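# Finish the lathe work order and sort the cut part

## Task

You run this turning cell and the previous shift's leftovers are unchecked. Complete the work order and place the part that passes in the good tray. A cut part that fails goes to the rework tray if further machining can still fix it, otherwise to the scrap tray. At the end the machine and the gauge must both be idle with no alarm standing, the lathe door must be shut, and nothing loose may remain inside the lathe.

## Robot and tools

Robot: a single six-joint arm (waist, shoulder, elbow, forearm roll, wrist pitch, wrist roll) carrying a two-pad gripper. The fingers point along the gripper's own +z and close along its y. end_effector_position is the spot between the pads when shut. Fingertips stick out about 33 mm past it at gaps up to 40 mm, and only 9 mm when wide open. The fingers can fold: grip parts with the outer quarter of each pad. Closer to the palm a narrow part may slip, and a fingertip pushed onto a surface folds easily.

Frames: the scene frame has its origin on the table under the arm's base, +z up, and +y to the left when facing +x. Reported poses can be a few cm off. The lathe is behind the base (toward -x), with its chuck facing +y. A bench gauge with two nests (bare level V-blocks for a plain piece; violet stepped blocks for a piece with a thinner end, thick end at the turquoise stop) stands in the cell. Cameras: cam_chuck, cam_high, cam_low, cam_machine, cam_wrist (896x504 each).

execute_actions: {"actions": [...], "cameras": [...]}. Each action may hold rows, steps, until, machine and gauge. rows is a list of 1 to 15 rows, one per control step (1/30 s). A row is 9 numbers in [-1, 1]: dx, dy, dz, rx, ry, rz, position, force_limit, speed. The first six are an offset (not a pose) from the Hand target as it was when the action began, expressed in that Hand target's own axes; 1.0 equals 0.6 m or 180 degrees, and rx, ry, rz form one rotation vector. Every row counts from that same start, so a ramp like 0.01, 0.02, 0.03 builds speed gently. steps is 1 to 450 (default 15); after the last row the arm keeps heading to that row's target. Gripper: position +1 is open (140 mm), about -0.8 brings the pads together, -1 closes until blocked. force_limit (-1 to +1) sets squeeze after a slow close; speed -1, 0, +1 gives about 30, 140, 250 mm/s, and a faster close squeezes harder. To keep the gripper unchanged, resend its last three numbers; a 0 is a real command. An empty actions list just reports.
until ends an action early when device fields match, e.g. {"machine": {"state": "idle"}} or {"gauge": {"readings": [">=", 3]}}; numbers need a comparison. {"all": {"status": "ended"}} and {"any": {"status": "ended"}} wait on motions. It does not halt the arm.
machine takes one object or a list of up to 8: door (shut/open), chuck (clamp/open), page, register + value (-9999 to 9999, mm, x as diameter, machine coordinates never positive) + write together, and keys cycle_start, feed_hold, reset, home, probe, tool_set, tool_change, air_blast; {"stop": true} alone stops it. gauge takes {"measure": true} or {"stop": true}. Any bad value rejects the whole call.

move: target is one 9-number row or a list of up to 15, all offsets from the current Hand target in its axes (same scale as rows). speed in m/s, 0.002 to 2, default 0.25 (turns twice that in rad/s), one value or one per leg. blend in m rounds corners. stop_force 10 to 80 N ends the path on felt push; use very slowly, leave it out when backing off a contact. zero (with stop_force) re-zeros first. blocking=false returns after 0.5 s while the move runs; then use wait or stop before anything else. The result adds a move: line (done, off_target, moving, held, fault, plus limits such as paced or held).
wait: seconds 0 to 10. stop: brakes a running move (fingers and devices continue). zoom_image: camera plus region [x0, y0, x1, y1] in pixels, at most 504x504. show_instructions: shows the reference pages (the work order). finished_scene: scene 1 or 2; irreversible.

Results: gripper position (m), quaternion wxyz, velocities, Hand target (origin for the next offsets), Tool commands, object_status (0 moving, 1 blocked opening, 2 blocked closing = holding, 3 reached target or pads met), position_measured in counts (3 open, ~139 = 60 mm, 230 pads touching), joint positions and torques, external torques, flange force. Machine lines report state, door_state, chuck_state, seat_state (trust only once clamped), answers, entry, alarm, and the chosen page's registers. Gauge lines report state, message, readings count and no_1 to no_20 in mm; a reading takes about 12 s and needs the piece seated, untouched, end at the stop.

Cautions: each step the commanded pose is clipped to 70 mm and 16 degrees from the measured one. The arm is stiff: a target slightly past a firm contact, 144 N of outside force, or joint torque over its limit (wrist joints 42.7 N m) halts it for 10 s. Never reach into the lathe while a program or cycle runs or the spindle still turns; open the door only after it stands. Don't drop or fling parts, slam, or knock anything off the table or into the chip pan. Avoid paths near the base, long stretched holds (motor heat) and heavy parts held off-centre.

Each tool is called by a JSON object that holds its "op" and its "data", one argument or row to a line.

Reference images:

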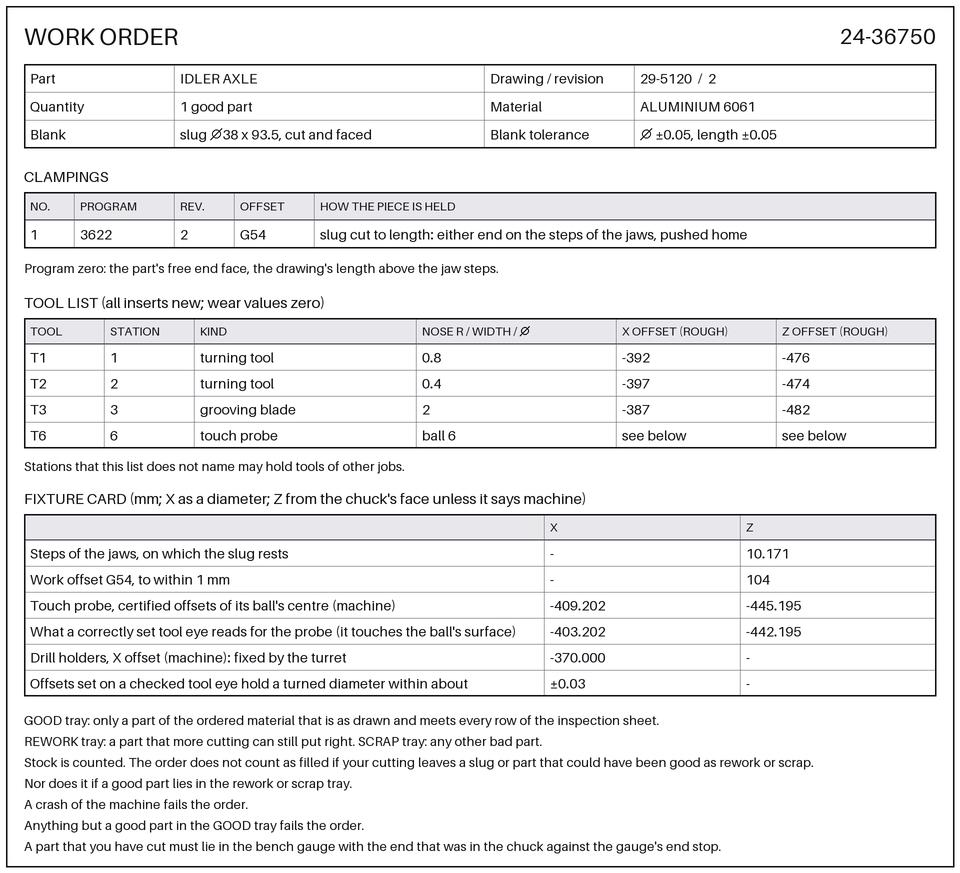

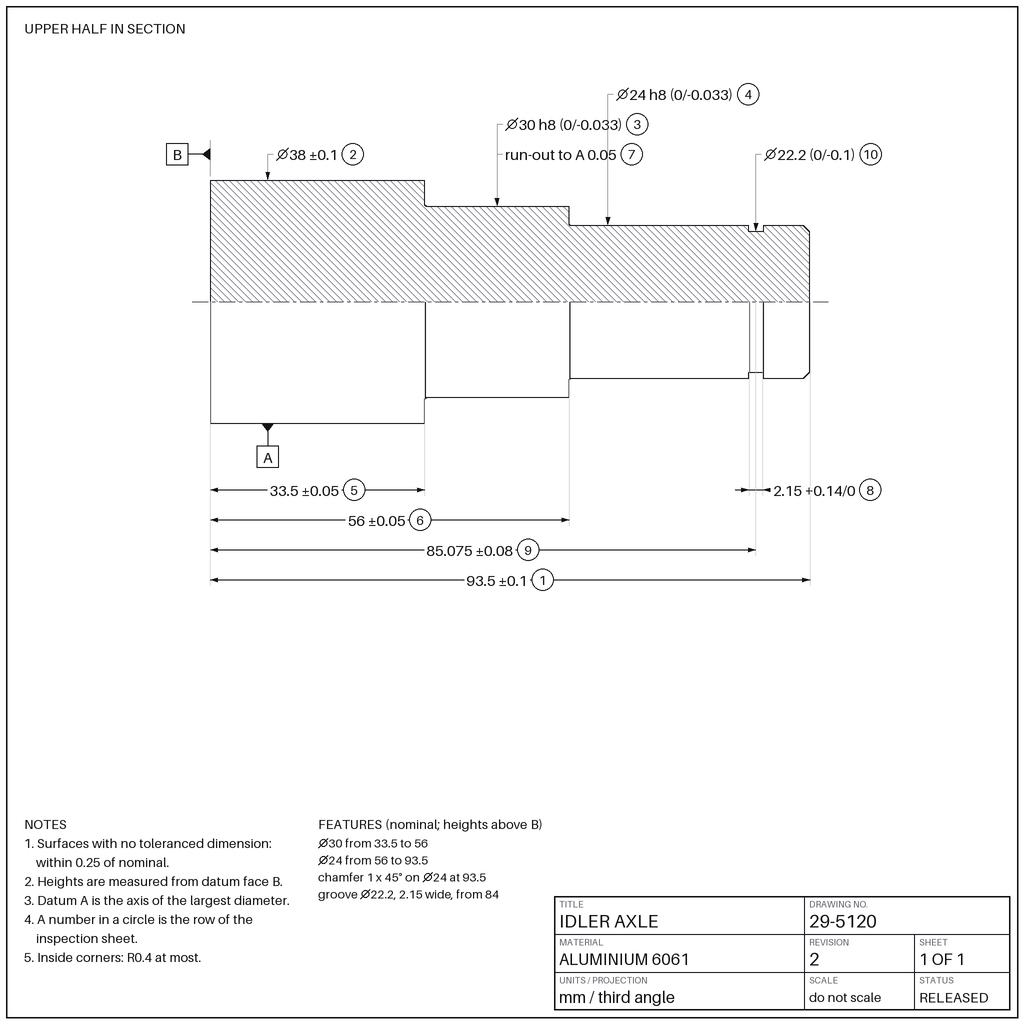

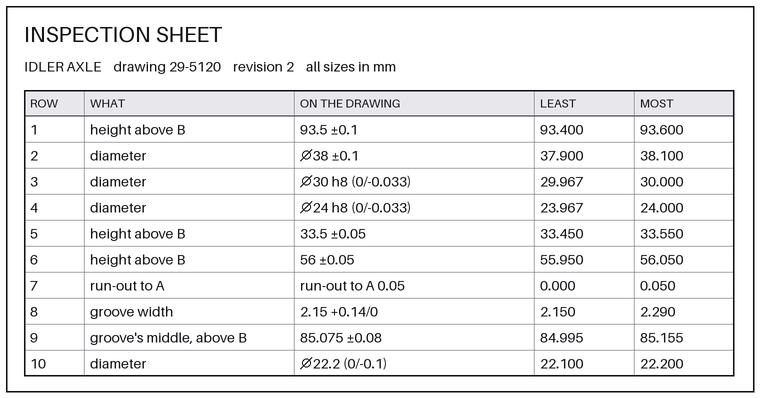

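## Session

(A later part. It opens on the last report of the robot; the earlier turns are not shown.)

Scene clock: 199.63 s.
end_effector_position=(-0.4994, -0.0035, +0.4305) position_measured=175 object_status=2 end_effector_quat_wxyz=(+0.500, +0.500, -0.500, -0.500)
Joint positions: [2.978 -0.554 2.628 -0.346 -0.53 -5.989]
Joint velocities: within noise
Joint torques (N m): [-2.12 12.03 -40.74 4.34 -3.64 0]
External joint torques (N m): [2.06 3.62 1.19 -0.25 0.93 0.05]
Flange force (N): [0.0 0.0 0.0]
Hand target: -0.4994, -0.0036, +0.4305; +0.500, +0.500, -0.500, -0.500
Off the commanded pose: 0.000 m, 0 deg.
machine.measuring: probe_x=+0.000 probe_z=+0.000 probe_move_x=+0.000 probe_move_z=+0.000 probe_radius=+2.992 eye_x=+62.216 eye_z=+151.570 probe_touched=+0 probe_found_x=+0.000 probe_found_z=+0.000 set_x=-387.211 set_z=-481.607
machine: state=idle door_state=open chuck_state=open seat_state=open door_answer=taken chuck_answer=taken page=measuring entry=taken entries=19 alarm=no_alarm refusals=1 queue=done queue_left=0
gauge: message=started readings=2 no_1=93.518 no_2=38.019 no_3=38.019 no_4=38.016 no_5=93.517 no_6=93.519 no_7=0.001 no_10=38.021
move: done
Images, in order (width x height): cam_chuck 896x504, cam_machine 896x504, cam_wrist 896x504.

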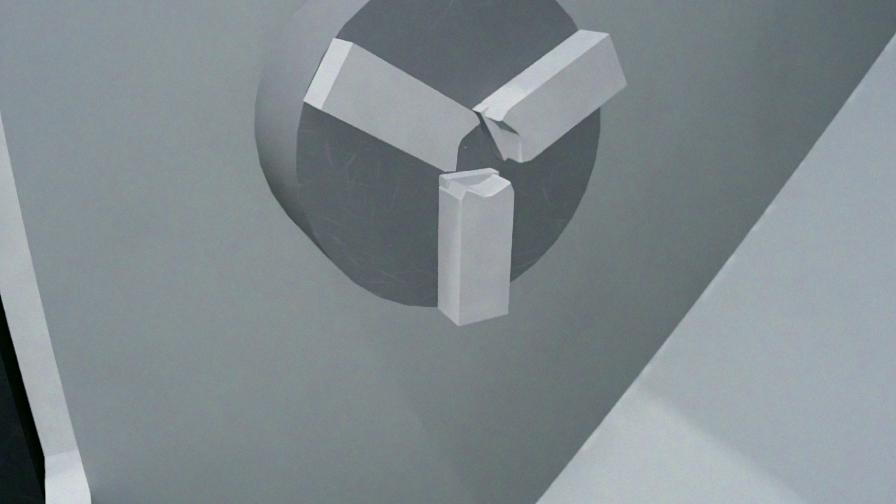

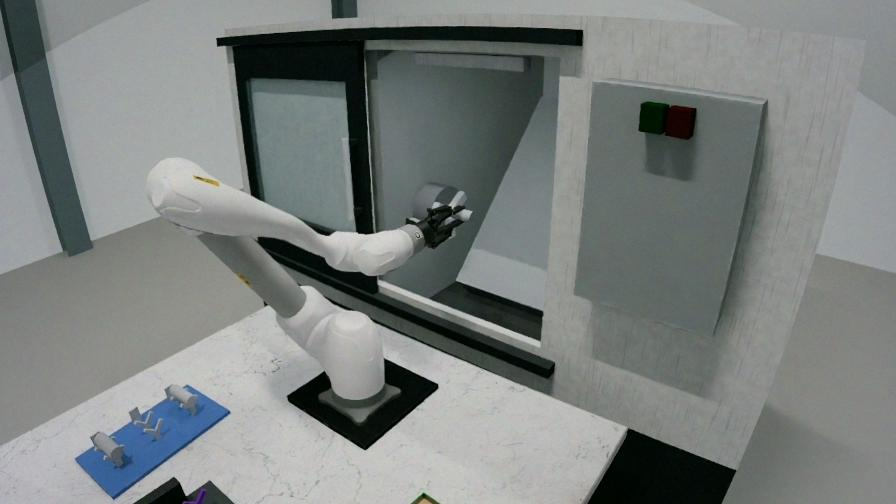

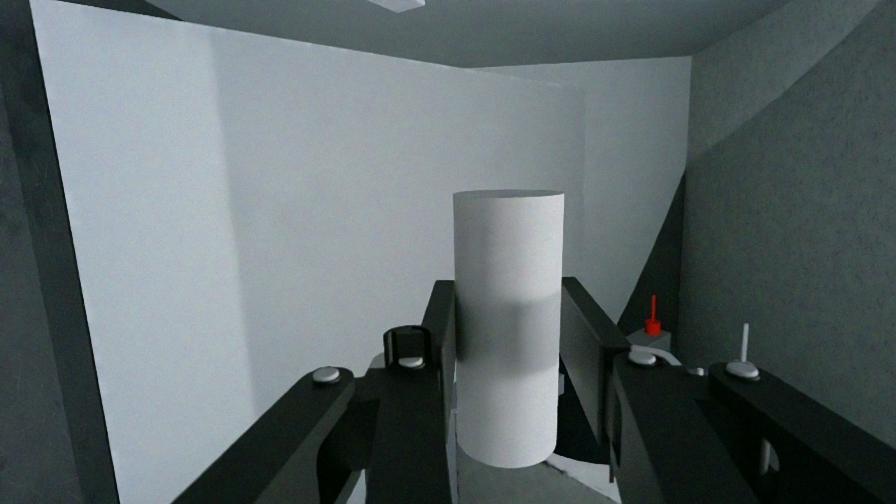

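{"op": "move", "data": {
  "target": [
    [-0.25, 0, 0, 0, 0, 0, -1, 0, -1],
    [-0.45, 0.138, -0.24, 0, 0, 0, -1, 0, -1],
    [-0.45, 0.138, -0.24, 0.1997, -0.2163, 0.0681, -1, 0, -1]
  ],
  "speed": 0.25,
  "blend": [0.04, 0, 0],
  "cameras": []
}}

Scene clock: 206.87 s.
end_effector_position=(-0.3556, +0.2665, +0.5133) position_measured=175 object_status=2 end_effector_quat_wxyz=(-0.182, -0.381, +0.811, +0.406)
Joint positions: [2.433 -0.662 2.138 -3.14 -0.74 -3.168]
Joint velocities: within noise
Joint torques (N m): [-1.58 16.63 -45.79 -4.28 3.09 0.14]
External joint torques (N m): [1.65 2.87 0.82 -0.04 -0.84 -0.1]
Flange force (N): [0.0 0.0 0.0]
Hand target: -0.3556, +0.2665, +0.5133; -0.182, -0.381, +0.811, +0.406
Off the commanded pose: 0.000 m, 0 deg.
machine.measuring: probe_x=+0.000 probe_z=+0.000 probe_move_x=+0.000 probe_move_z=+0.000 probe_radius=+2.992 eye_x=+62.216 eye_z=+151.570 probe_touched=+0 probe_found_x=+0.000 probe_found_z=+0.000 set_x=-387.211 set_z=-481.607
machine: state=idle door_state=open chuck_state=open seat_state=open door_answer=taken chuck_answer=taken page=measuring entry=taken entries=19 alarm=no_alarm refusals=1 queue=done queue_left=0
gauge: message=started readings=2 no_1=93.518 no_2=38.019 no_3=38.019 no_4=38.016 no_5=93.517 no_6=93.519 no_7=0.001 no_10=38.021
move: done
No camera images: "cameras" was empty.

{"op": "move", "data": {
  "target": [0, -0.081, 0.059, -0.2, 0, 0, -1, 0, -1],
  "speed": 0.25,
  "cameras": ["cam_machine"]
}}

Scene clock: 210.27 s.
end_effector_position=(-0.3546, +0.2659, +0.4531) position_measured=175 object_status=2 end_effector_quat_wxyz=(-0.287, -0.303, +0.647, +0.638)
Joint positions: [2.415 -0.763 2.625 -3.227 0.276 -3.081]
Joint velocities: within noise
Joint torques (N m): [-1.67 24.5 -44.79 -3.83 3.92 0.15]
External joint torques (N m): [1.6 4.44 0.91 -0.25 -1.11 -0.1]
Flange force (N): [0.0 0.0 0.0]
Hand target: -0.3542, +0.2664, +0.4532; -0.291, -0.306, +0.646, +0.636
Off the commanded pose: 0.001 m, 1 deg.
machine.measuring: probe_x=+0.000 probe_z=+0.000 probe_move_x=+0.000 probe_move_z=+0.000 probe_radius=+2.992 eye_x=+62.216 eye_z=+151.570 probe_touched=+0 probe_found_x=+0.000 probe_found_z=+0.000 set_x=-387.211 set_z=-481.607
machine: state=idle door_state=open chuck_state=open seat_state=open door_answer=taken chuck_answer=taken page=measuring entry=taken entries=19 alarm=no_alarm refusals=1 queue=done queue_left=0
gauge: message=started readings=2 no_1=93.518 no_2=38.019 no_3=38.019 no_4=38.016 no_5=93.517 no_6=93.519 no_7=0.001 no_10=38.021
move: done
Images, in order (width x height): cam_machine 896x504.

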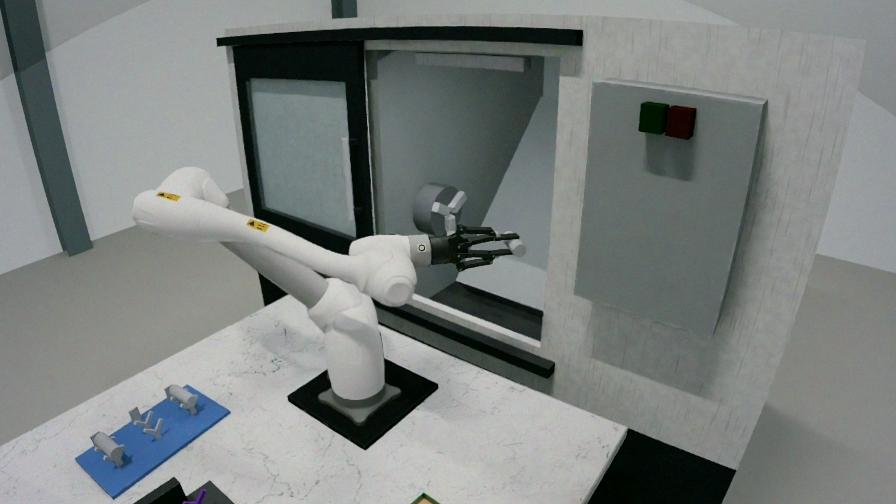

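{"op": "move", "data": {
  "target": [0.4925, 0, -0.098, -0.008, 0.2226, 0.0016, -1, 0, -1],
  "speed": 0.25
}}

Scene clock: 213.40 s.
end_effector_position=(-0.4993, +0.0024, +0.4502) position_measured=175 object_status=2 end_effector_quat_wxyz=(+0.500, +0.500, -0.500, -0.500)
Joint positions: [2.945 -0.584 2.598 -3.591 0.485 -2.747]
Joint velocities: within noise
Joint torques (N m): [-1.49 12.24 -43.24 -2.69 3.49 0.11]
External joint torques (N m): [1.41 3.85 0.99 -0.35 -0.88 -0.06]
Flange force (N): [0.0 0.0 0.0]
Hand target: -0.4993, +0.0024, +0.4502; +0.500, +0.500, -0.500, -0.500
Off the commanded pose: 0.000 m, 0 deg.
machine.measuring: probe_x=+0.000 probe_z=+0.000 probe_move_x=+0.000 probe_move_z=+0.000 probe_radius=+2.992 eye_x=+62.216 eye_z=+151.570 probe_touched=+0 probe_found_x=+0.000 probe_found_z=+0.000 set_x=-387.211 set_z=-481.607
machine: state=idle door_state=open chuck_state=open seat_state=open door_answer=taken chuck_answer=taken page=measuring entry=taken entries=19 alarm=no_alarm refusals=1 queue=done queue_left=0
gauge: message=started readings=2 no_1=93.518 no_2=38.019 no_3=38.019 no_4=38.016 no_5=93.517 no_6=93.519 no_7=0.001 no_10=38.021
move: done

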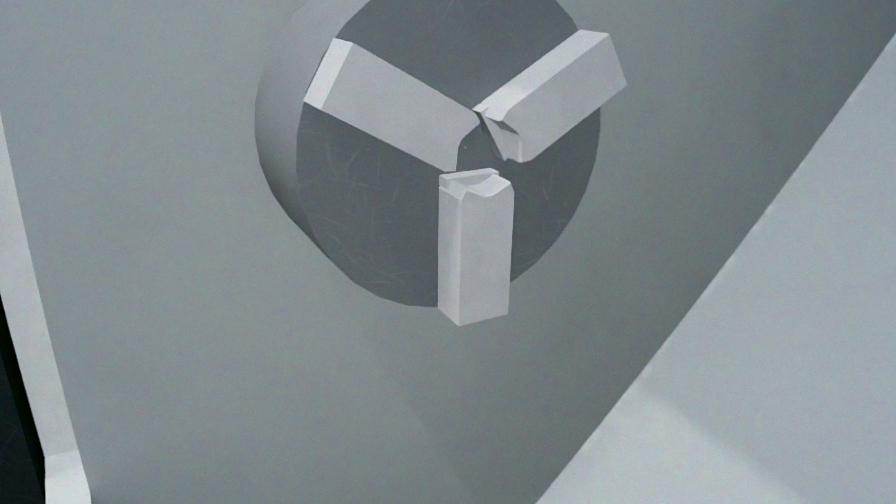

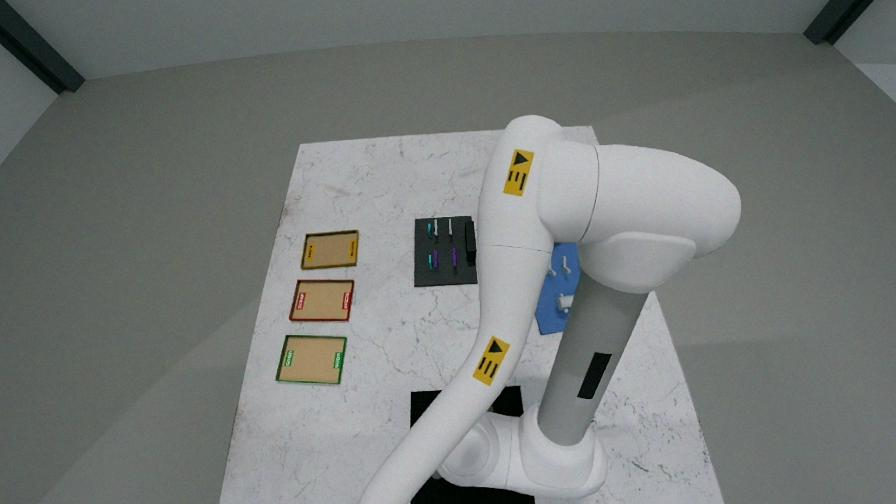

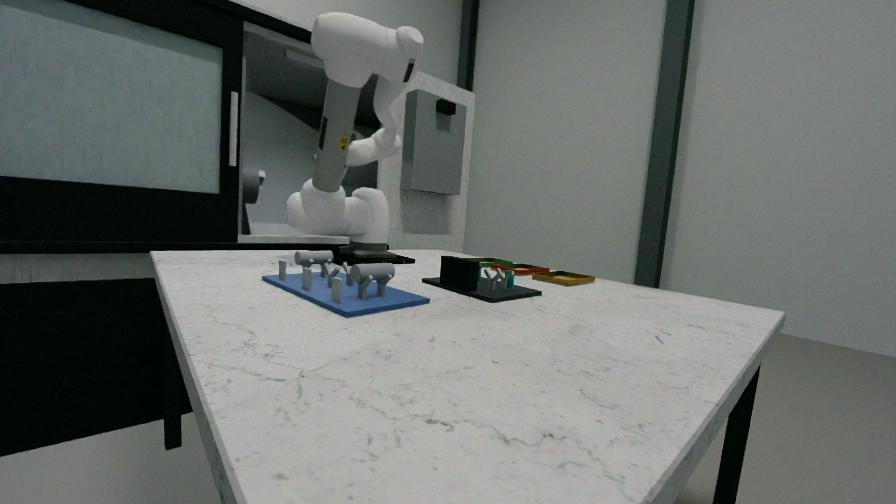

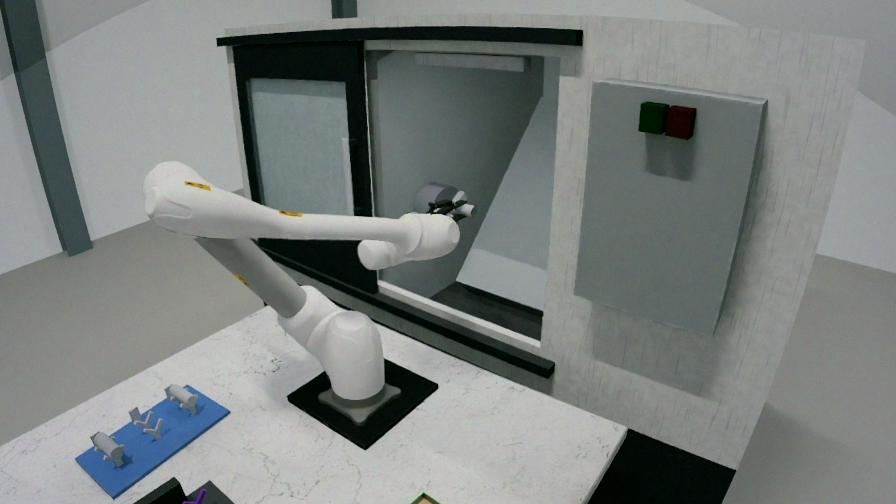

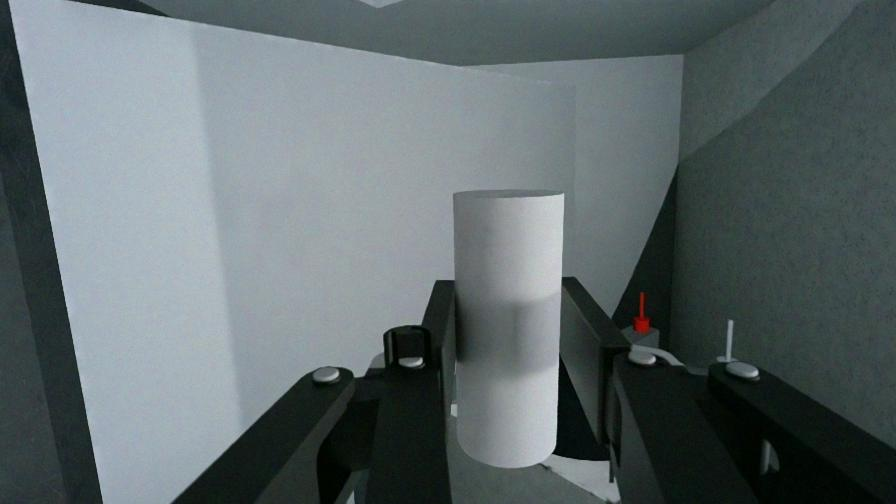

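{"op": "move", "data": {
  "target": [0.0, -0.05, 0.2, 0, 0, 0, -1, 0, -1],
  "speed": 0.15,
  "cameras": ["cam_wrist","cam_machine","cam_chuck"]
}}

Scene clock: 216.33 s.
end_effector_position=(-0.6193, +0.0025, +0.4202) position_measured=175 object_status=2 end_effector_quat_wxyz=(+0.500, +0.500, -0.500, -0.500)
Joint positions: [3.03 -0.24 2.498 -3.328 0.696 -3.006]
Joint velocities: within noise
Joint torques (N m): [-1.61 -16.2 -37.54 -2.71 3.68 0.21]
External joint torques (N m): [1.66 4.98 1.22 -0.34 -0.89 -0.16]
Flange force (N): [0.0 0.0 0.0]
Hand target: -0.6193, +0.0025, +0.4201; +0.500, +0.500, -0.500, -0.500
Off the commanded pose: 0.000 m, 0 deg.
machine.measuring: probe_x=+0.000 probe_z=+0.000 probe_move_x=+0.000 probe_move_z=+0.000 probe_radius=+2.992 eye_x=+62.216 eye_z=+151.570 probe_touched=+0 probe_found_x=+0.000 probe_found_z=+0.000 set_x=-387.211 set_z=-481.607
machine: state=idle door_state=open chuck_state=open seat_state=open door_answer=taken chuck_answer=taken page=measuring entry=taken entries=19 alarm=no_alarm refusals=1 queue=done queue_left=0
gauge: message=started readings=2 no_1=93.518 no_2=38.019 no_3=38.019 no_4=38.016 no_5=93.517 no_6=93.519 no_7=0.001 no_10=38.021
move: done
Images, in order (width x height): cam_chuck 896x504, cam_machine 896x504, cam_wrist 896x504.

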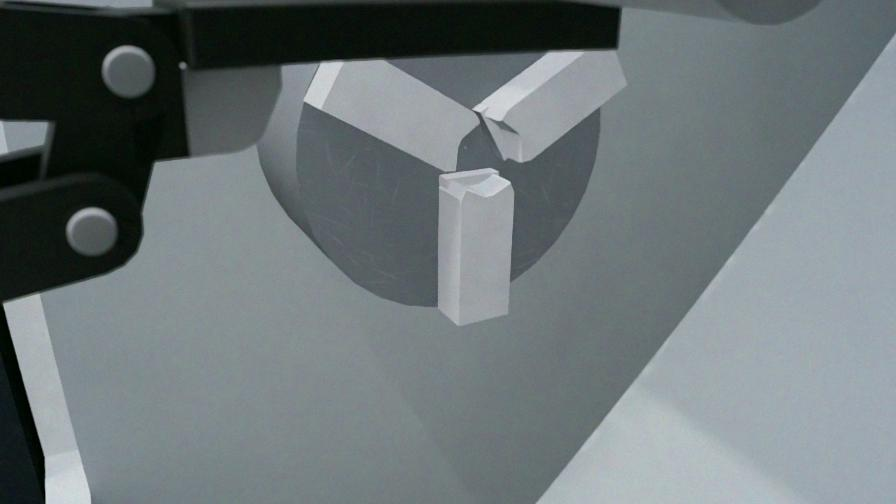

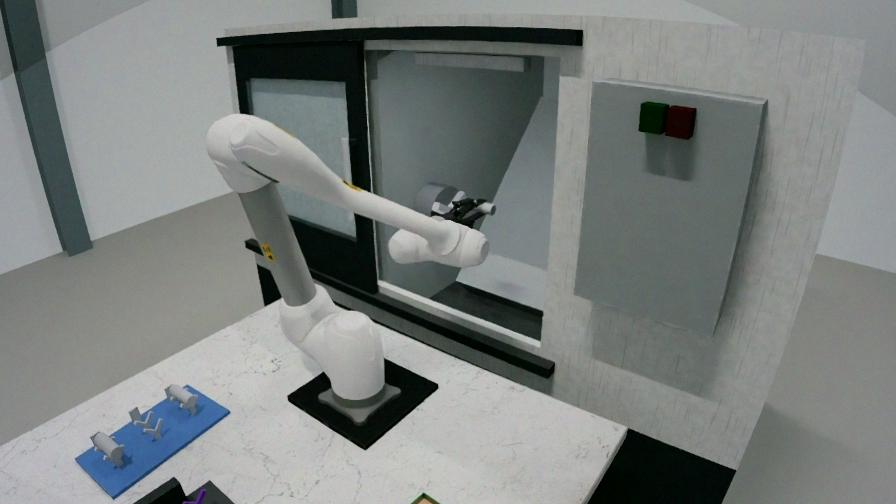

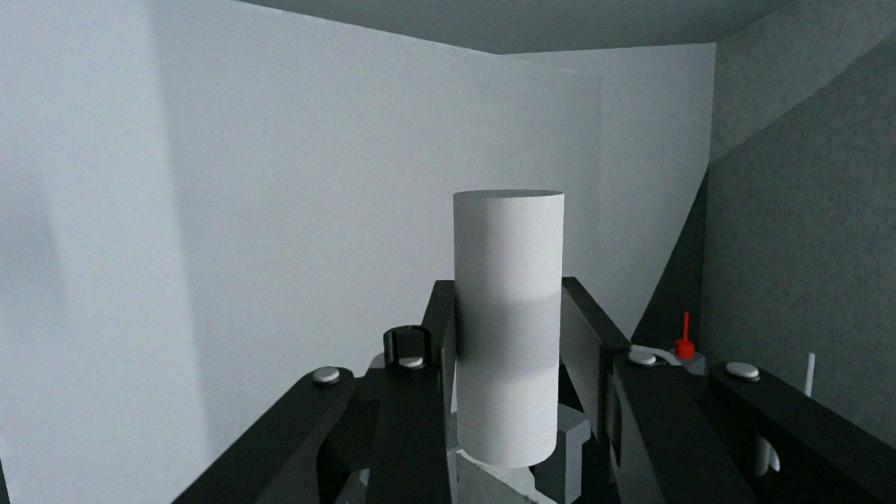

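{"op": "move", "data": {
  "target": [0.0, -0.06, -0.15, 0, 0, 0, -1, 0, -1],
  "speed": 0.15,
  "cameras": ["cam_wrist","cam_chuck"]
}}

Scene clock: 218.73 s.
end_effector_position=(-0.5293, +0.0025, +0.3842) position_measured=175 object_status=2 end_effector_quat_wxyz=(+0.500, +0.500, -0.500, -0.500)
Joint positions: [2.973 -0.38 2.661 -3.407 0.727 -2.95]
Joint velocities: within noise
Joint torques (N m): [-1.35 0.19 -37.07 -2.49 3.79 0.22]
External joint torques (N m): [1.41 2.92 1.05 -0.34 -1.01 -0.17]
Flange force (N): [0.0 0.0 0.0]
Hand target: -0.5293, +0.0025, +0.3842; +0.500, +0.500, -0.500, -0.500
Off the commanded pose: 0.000 m, 0 deg.
machine.measuring: probe_x=+0.000 probe_z=+0.000 probe_move_x=+0.000 probe_move_z=+0.000 probe_radius=+2.992 eye_x=+62.216 eye_z=+151.570 probe_touched=+0 probe_found_x=+0.000 probe_found_z=+0.000 set_x=-387.211 set_z=-481.607
machine: state=idle door_state=open chuck_state=open seat_state=open door_answer=taken chuck_answer=taken page=measuring entry=taken entries=19 alarm=no_alarm refusals=1 queue=done queue_left=0
gauge: message=started readings=2 no_1=93.518 no_2=38.019 no_3=38.019 no_4=38.016 no_5=93.517 no_6=93.519 no_7=0.001 no_10=38.021
move: done
Images, in order (width x height): cam_chuck 896x504, cam_wrist 896x504.

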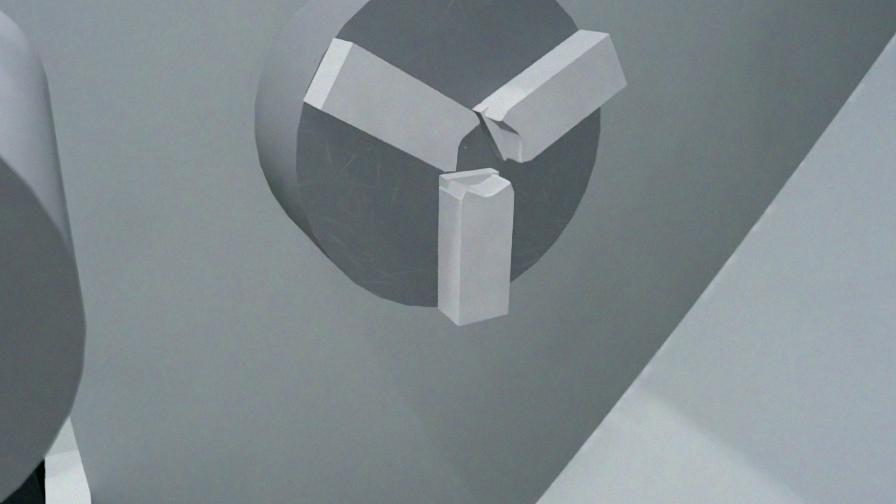

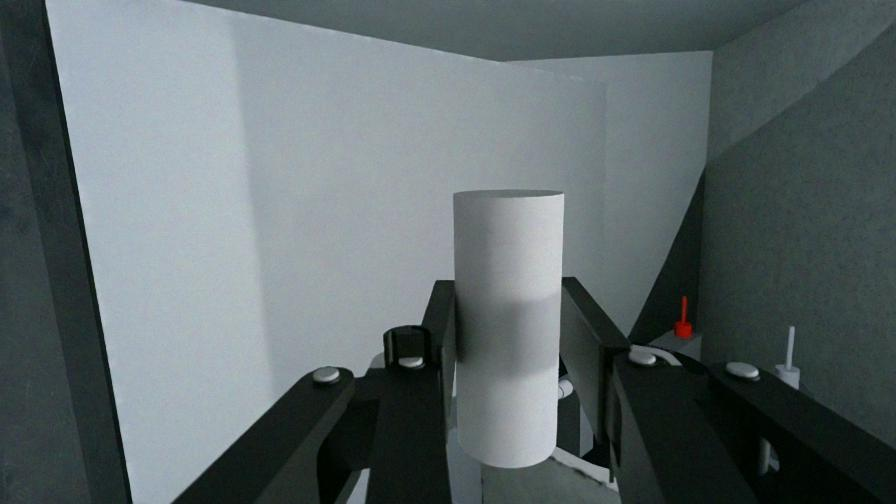

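{"op": "move", "data": {
  "target": [0.1, 0.0, 0.07, 0, 0, 0, -1, 0, -1],
  "speed": 0.15,
  "cameras": ["cam_wrist","cam_chuck"]
}}

Scene clock: 221.90 s.
end_effector_position=(-0.5713, -0.0575, +0.3841) position_measured=175 object_status=2 end_effector_quat_wxyz=(+0.500, +0.500, -0.500, -0.500)
Joint positions: [3.255 -0.258 2.597 -2.989 0.774 -3.259]
Joint velocities: within noise
Joint torques (N m): [-1.36 -9.98 -34.13 -3.25 3.87 0.23]
External joint torques (N m): [1.34 4.07 0.97 -0.07 -1.07 -0.18]
Flange force (N): [0.0 0.0 0.0]
Hand target: -0.5713, -0.0575, +0.3841; +0.500, +0.500, -0.500, -0.500
Off the commanded pose: 0.000 m, 0 deg.
machine.measuring: probe_x=+0.000 probe_z=+0.000 probe_move_x=+0.000 probe_move_z=+0.000 probe_radius=+2.992 eye_x=+62.216 eye_z=+151.570 probe_touched=+0 probe_found_x=+0.000 probe_found_z=+0.000 set_x=-387.211 set_z=-481.607
machine: state=idle door_state=open chuck_state=open seat_state=open door_answer=taken chuck_answer=taken page=measuring entry=taken entries=19 alarm=no_alarm refusals=1 queue=done queue_left=0
gauge: message=started readings=2 no_1=93.518 no_2=38.019 no_3=38.019 no_4=38.016 no_5=93.517 no_6=93.519 no_7=0.001 no_10=38.021
move: done
Images, in order (width x height): cam_chuck 896x504, cam_wrist 896x504.

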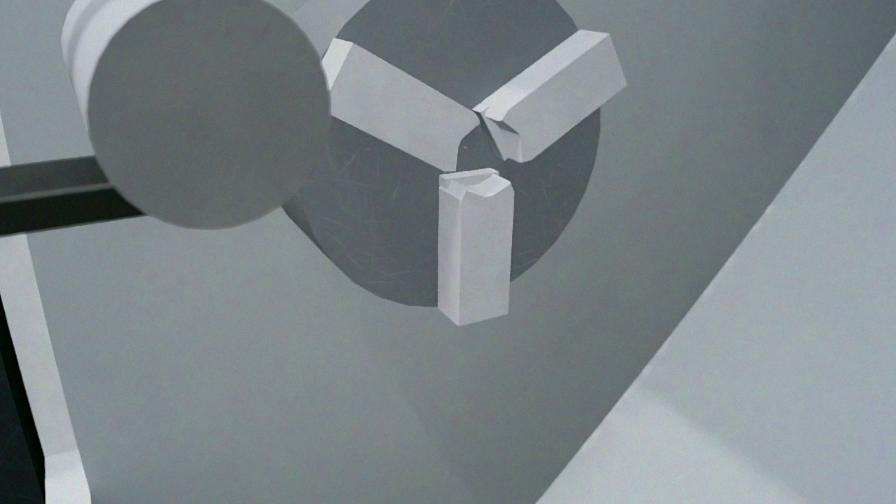

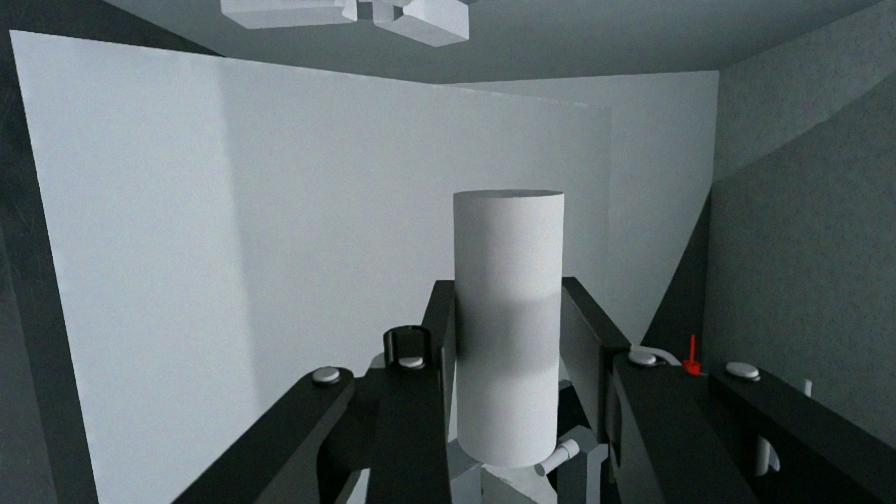

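{"op": "move", "data": {
  "target": [0.03, -0.14, 0, 0, 0, 0, -1, 0, -1],
  "speed": 0.15,
  "cameras": ["cam_wrist","cam_chuck"]
}}

Scene clock: 225.10 s.
end_effector_position=(-0.5712, -0.0754, +0.3001) position_measured=175 object_status=2 end_effector_quat_wxyz=(+0.500, +0.500, -0.500, -0.500)
Joint positions: [3.324 -0.024 2.675 -2.943 1.088 -3.243]
Joint velocities: within noise
Joint torques (N m): [-1.57 -23.09 -23.22 -2.23 3.83 0.11]
External joint torques (N m): [1.67 3.65 0.94 -0.03 -1.02 -0.06]
Flange force (N): [7.7 -8.2 3.3]
Hand target: -0.5713, -0.0754, +0.3001; +0.500, +0.500, -0.500, -0.500
Off the commanded pose: 0.000 m, 0 deg.
machine.measuring: probe_x=+0.000 probe_z=+0.000 probe_move_x=+0.000 probe_move_z=+0.000 probe_radius=+2.992 eye_x=+62.216 eye_z=+151.570 probe_touched=+0 probe_found_x=+0.000 probe_found_z=+0.000 set_x=-387.211 set_z=-481.607
machine: state=idle door_state=open chuck_state=open seat_state=open door_answer=taken chuck_answer=taken page=measuring entry=taken entries=19 alarm=no_alarm refusals=1 queue=done queue_left=0
gauge: message=started readings=2 no_1=93.518 no_2=38.019 no_3=38.019 no_4=38.016 no_5=93.517 no_6=93.519 no_7=0.001 no_10=38.021
move: done
Images, in order (width x height): cam_chuck 896x504, cam_wrist 896x504.

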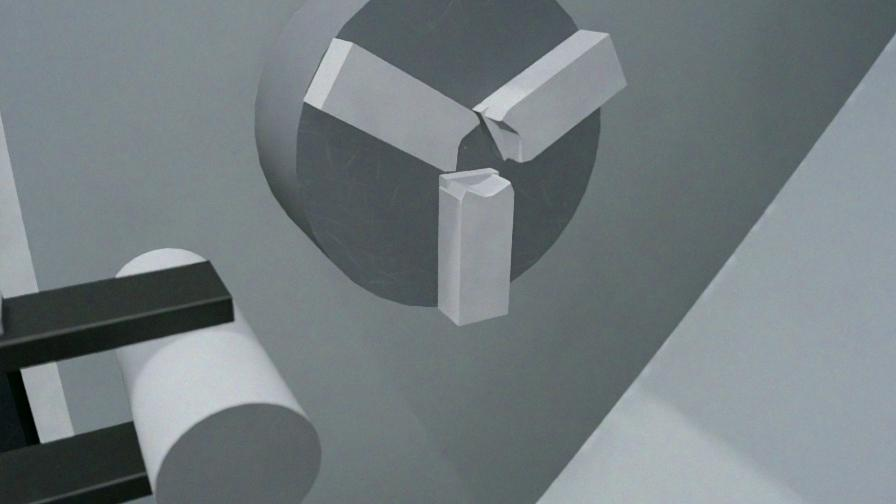

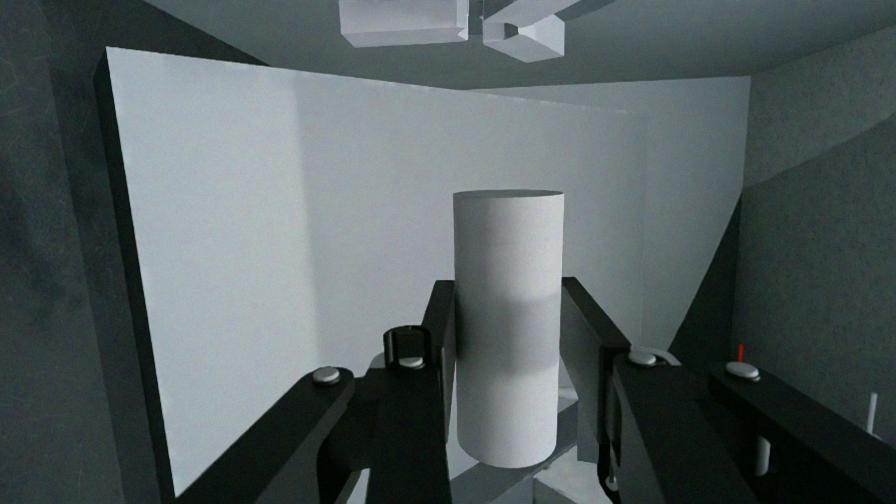

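{"op": "move", "data": {
  "target": [0.0, 0.005, 0.2, 0, 0, 0, -1, 0, -1],
  "speed": 0.15,
  "cameras": ["cam_wrist","cam_chuck","cam_machine"]
}}

Scene clock: 227.83 s.
end_effector_position=(-0.6912, -0.0754, +0.3030) position_measured=175 object_status=2 end_effector_quat_wxyz=(+0.500, +0.500, -0.500, -0.500)
Joint positions: [3.267 0.14 2.479 -3.005 1.051 -3.218]
Joint velocities: within noise
Joint torques (N m): [-1.84 -41.61 -24.09 -2.27 3.85 0.06]
External joint torques (N m): [2.11 3.07 0.38 -0.06 -1.03 -0.01]
Flange force (N): [6.2 -4.2 3.1]
Hand target: -0.6913, -0.0754, +0.3030; +0.500, +0.500, -0.500, -0.500
Off the commanded pose: 0.000 m, 0 deg.
machine.measuring: probe_x=+0.000 probe_z=+0.000 probe_move_x=+0.000 probe_move_z=+0.000 probe_radius=+2.992 eye_x=+62.216 eye_z=+151.570 probe_touched=+0 probe_found_x=+0.000 probe_found_z=+0.000 set_x=-387.211 set_z=-481.607
machine: state=idle door_state=open chuck_state=open seat_state=open door_answer=taken chuck_answer=taken page=measuring entry=taken entries=19 alarm=no_alarm refusals=1 queue=done queue_left=0
gauge: message=started readings=2 no_1=93.518 no_2=38.019 no_3=38.019 no_4=38.016 no_5=93.517 no_6=93.519 no_7=0.001 no_10=38.021
move: done
Images, in order (width x height): cam_chuck 896x504, cam_machine 896x504, cam_wrist 896x504.

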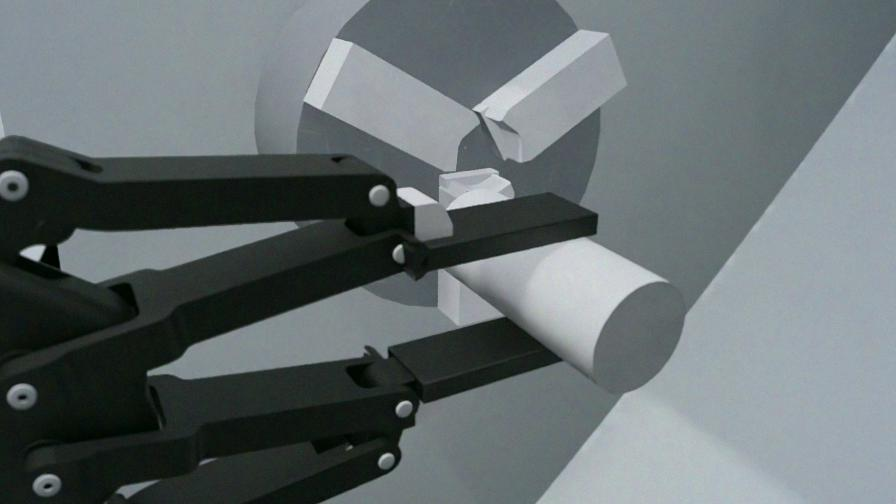

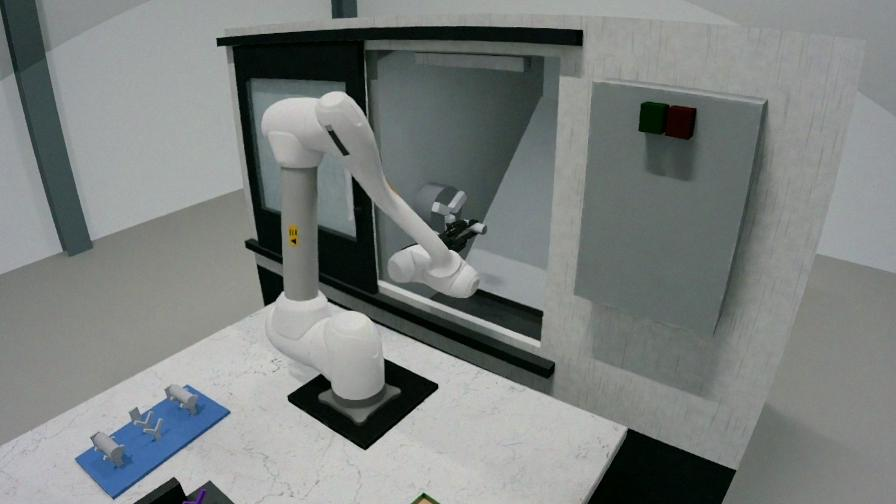

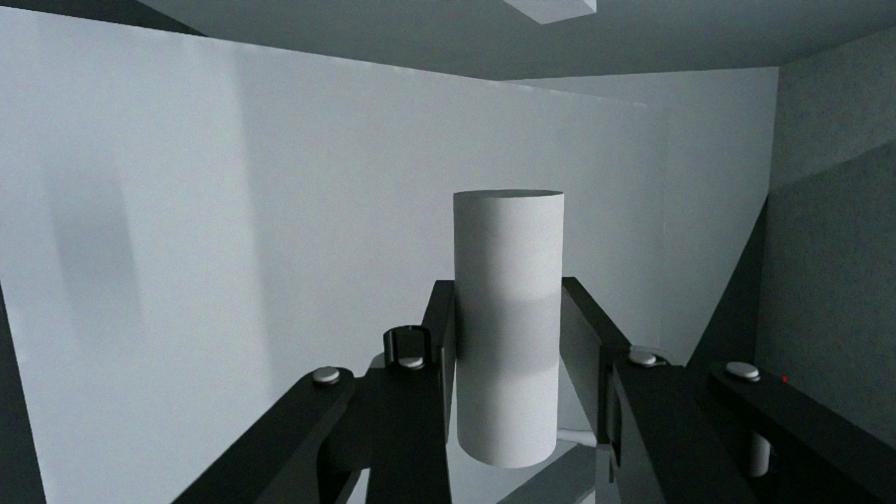

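{"op": "move", "data": {
  "target": [0.08, 0.0, 0.128, 0, 0, 0, -1, 0, -1],
  "speed": 0.12,
  "cameras": ["cam_wrist","cam_chuck"]
}}

{"op": "zoom_image", "data": {
  "camera": "cam_chuck",
  "region": [300, 0, 720, 340]
}}

Scene clock: 232.00 s.
end_effector_position=(-0.7680, -0.1234, +0.3029) position_measured=175 object_status=2 end_effector_quat_wxyz=(+0.500, +0.500, -0.500, -0.500)
Joint positions: [3.353 0.248 2.328 -2.901 1.017 -3.278]
Joint velocities: within noise
Joint torques (N m): [-2.02 -54.31 -25.34 -2.52 3.9 0.08]
External joint torques (N m): [2.46 3.52 0.41 -0.08 -1.1 -0.02]
Flange force (N): [6.0 -4.2 2.9]
Hand target: -0.7681, -0.1234, +0.3029; +0.500, +0.500, -0.500, -0.500
Off the commanded pose: 0.000 m, 0 deg.
machine.measuring: probe_x=+0.000 probe_z=+0.000 probe_move_x=+0.000 probe_move_z=+0.000 probe_radius=+2.992 eye_x=+62.216 eye_z=+151.570 probe_touched=+0 probe_found_x=+0.000 probe_found_z=+0.000 set_x=-387.211 set_z=-481.607
machine: state=idle door_state=open chuck_state=open seat_state=open door_answer=taken chuck_answer=taken page=measuring entry=taken entries=19 alarm=no_alarm refusals=1 queue=done queue_left=0
gauge: message=started readings=2 no_1=93.518 no_2=38.019 no_3=38.019 no_4=38.016 no_5=93.517 no_6=93.519 no_7=0.001 no_10=38.021
move: done
Images, in order (width x height): cam_chuck 896x504, cam_wrist 896x504.

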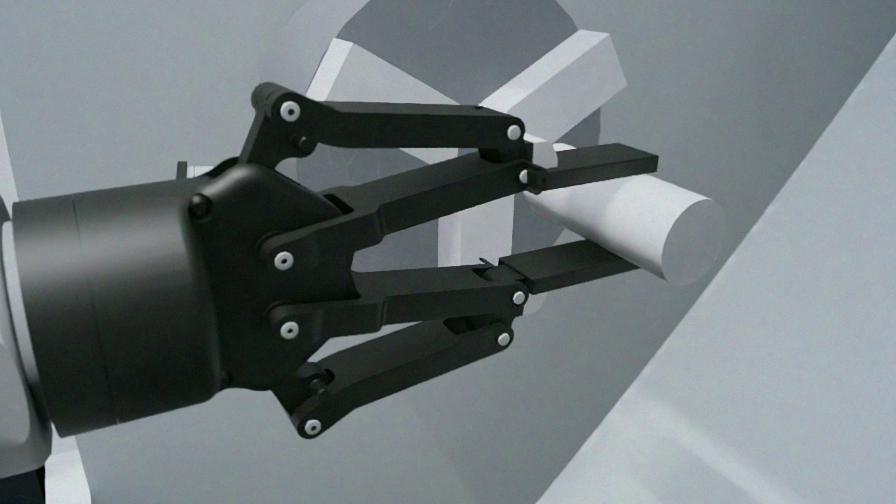

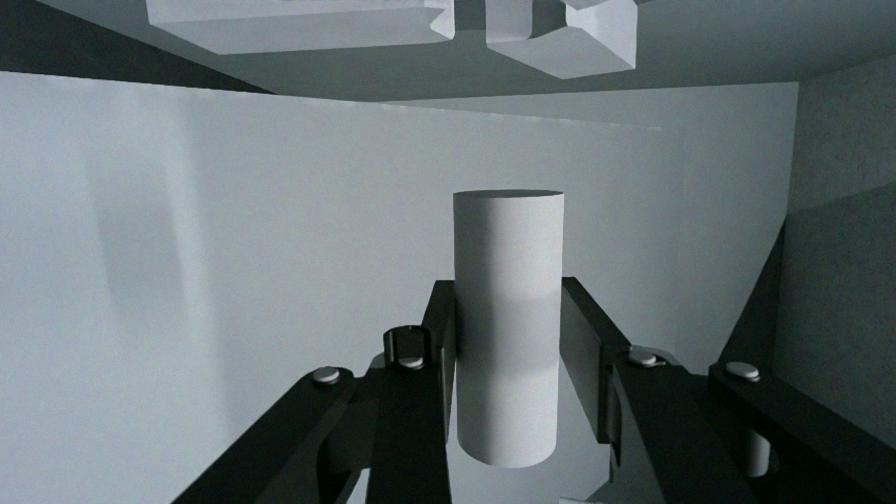

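Scaled by 1.200 from the camera's 896x504 image, which has a finer 1280x720 frame.

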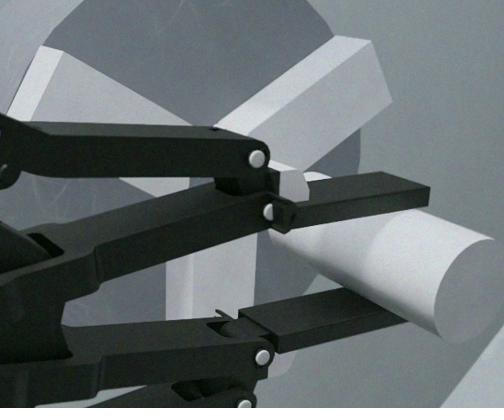

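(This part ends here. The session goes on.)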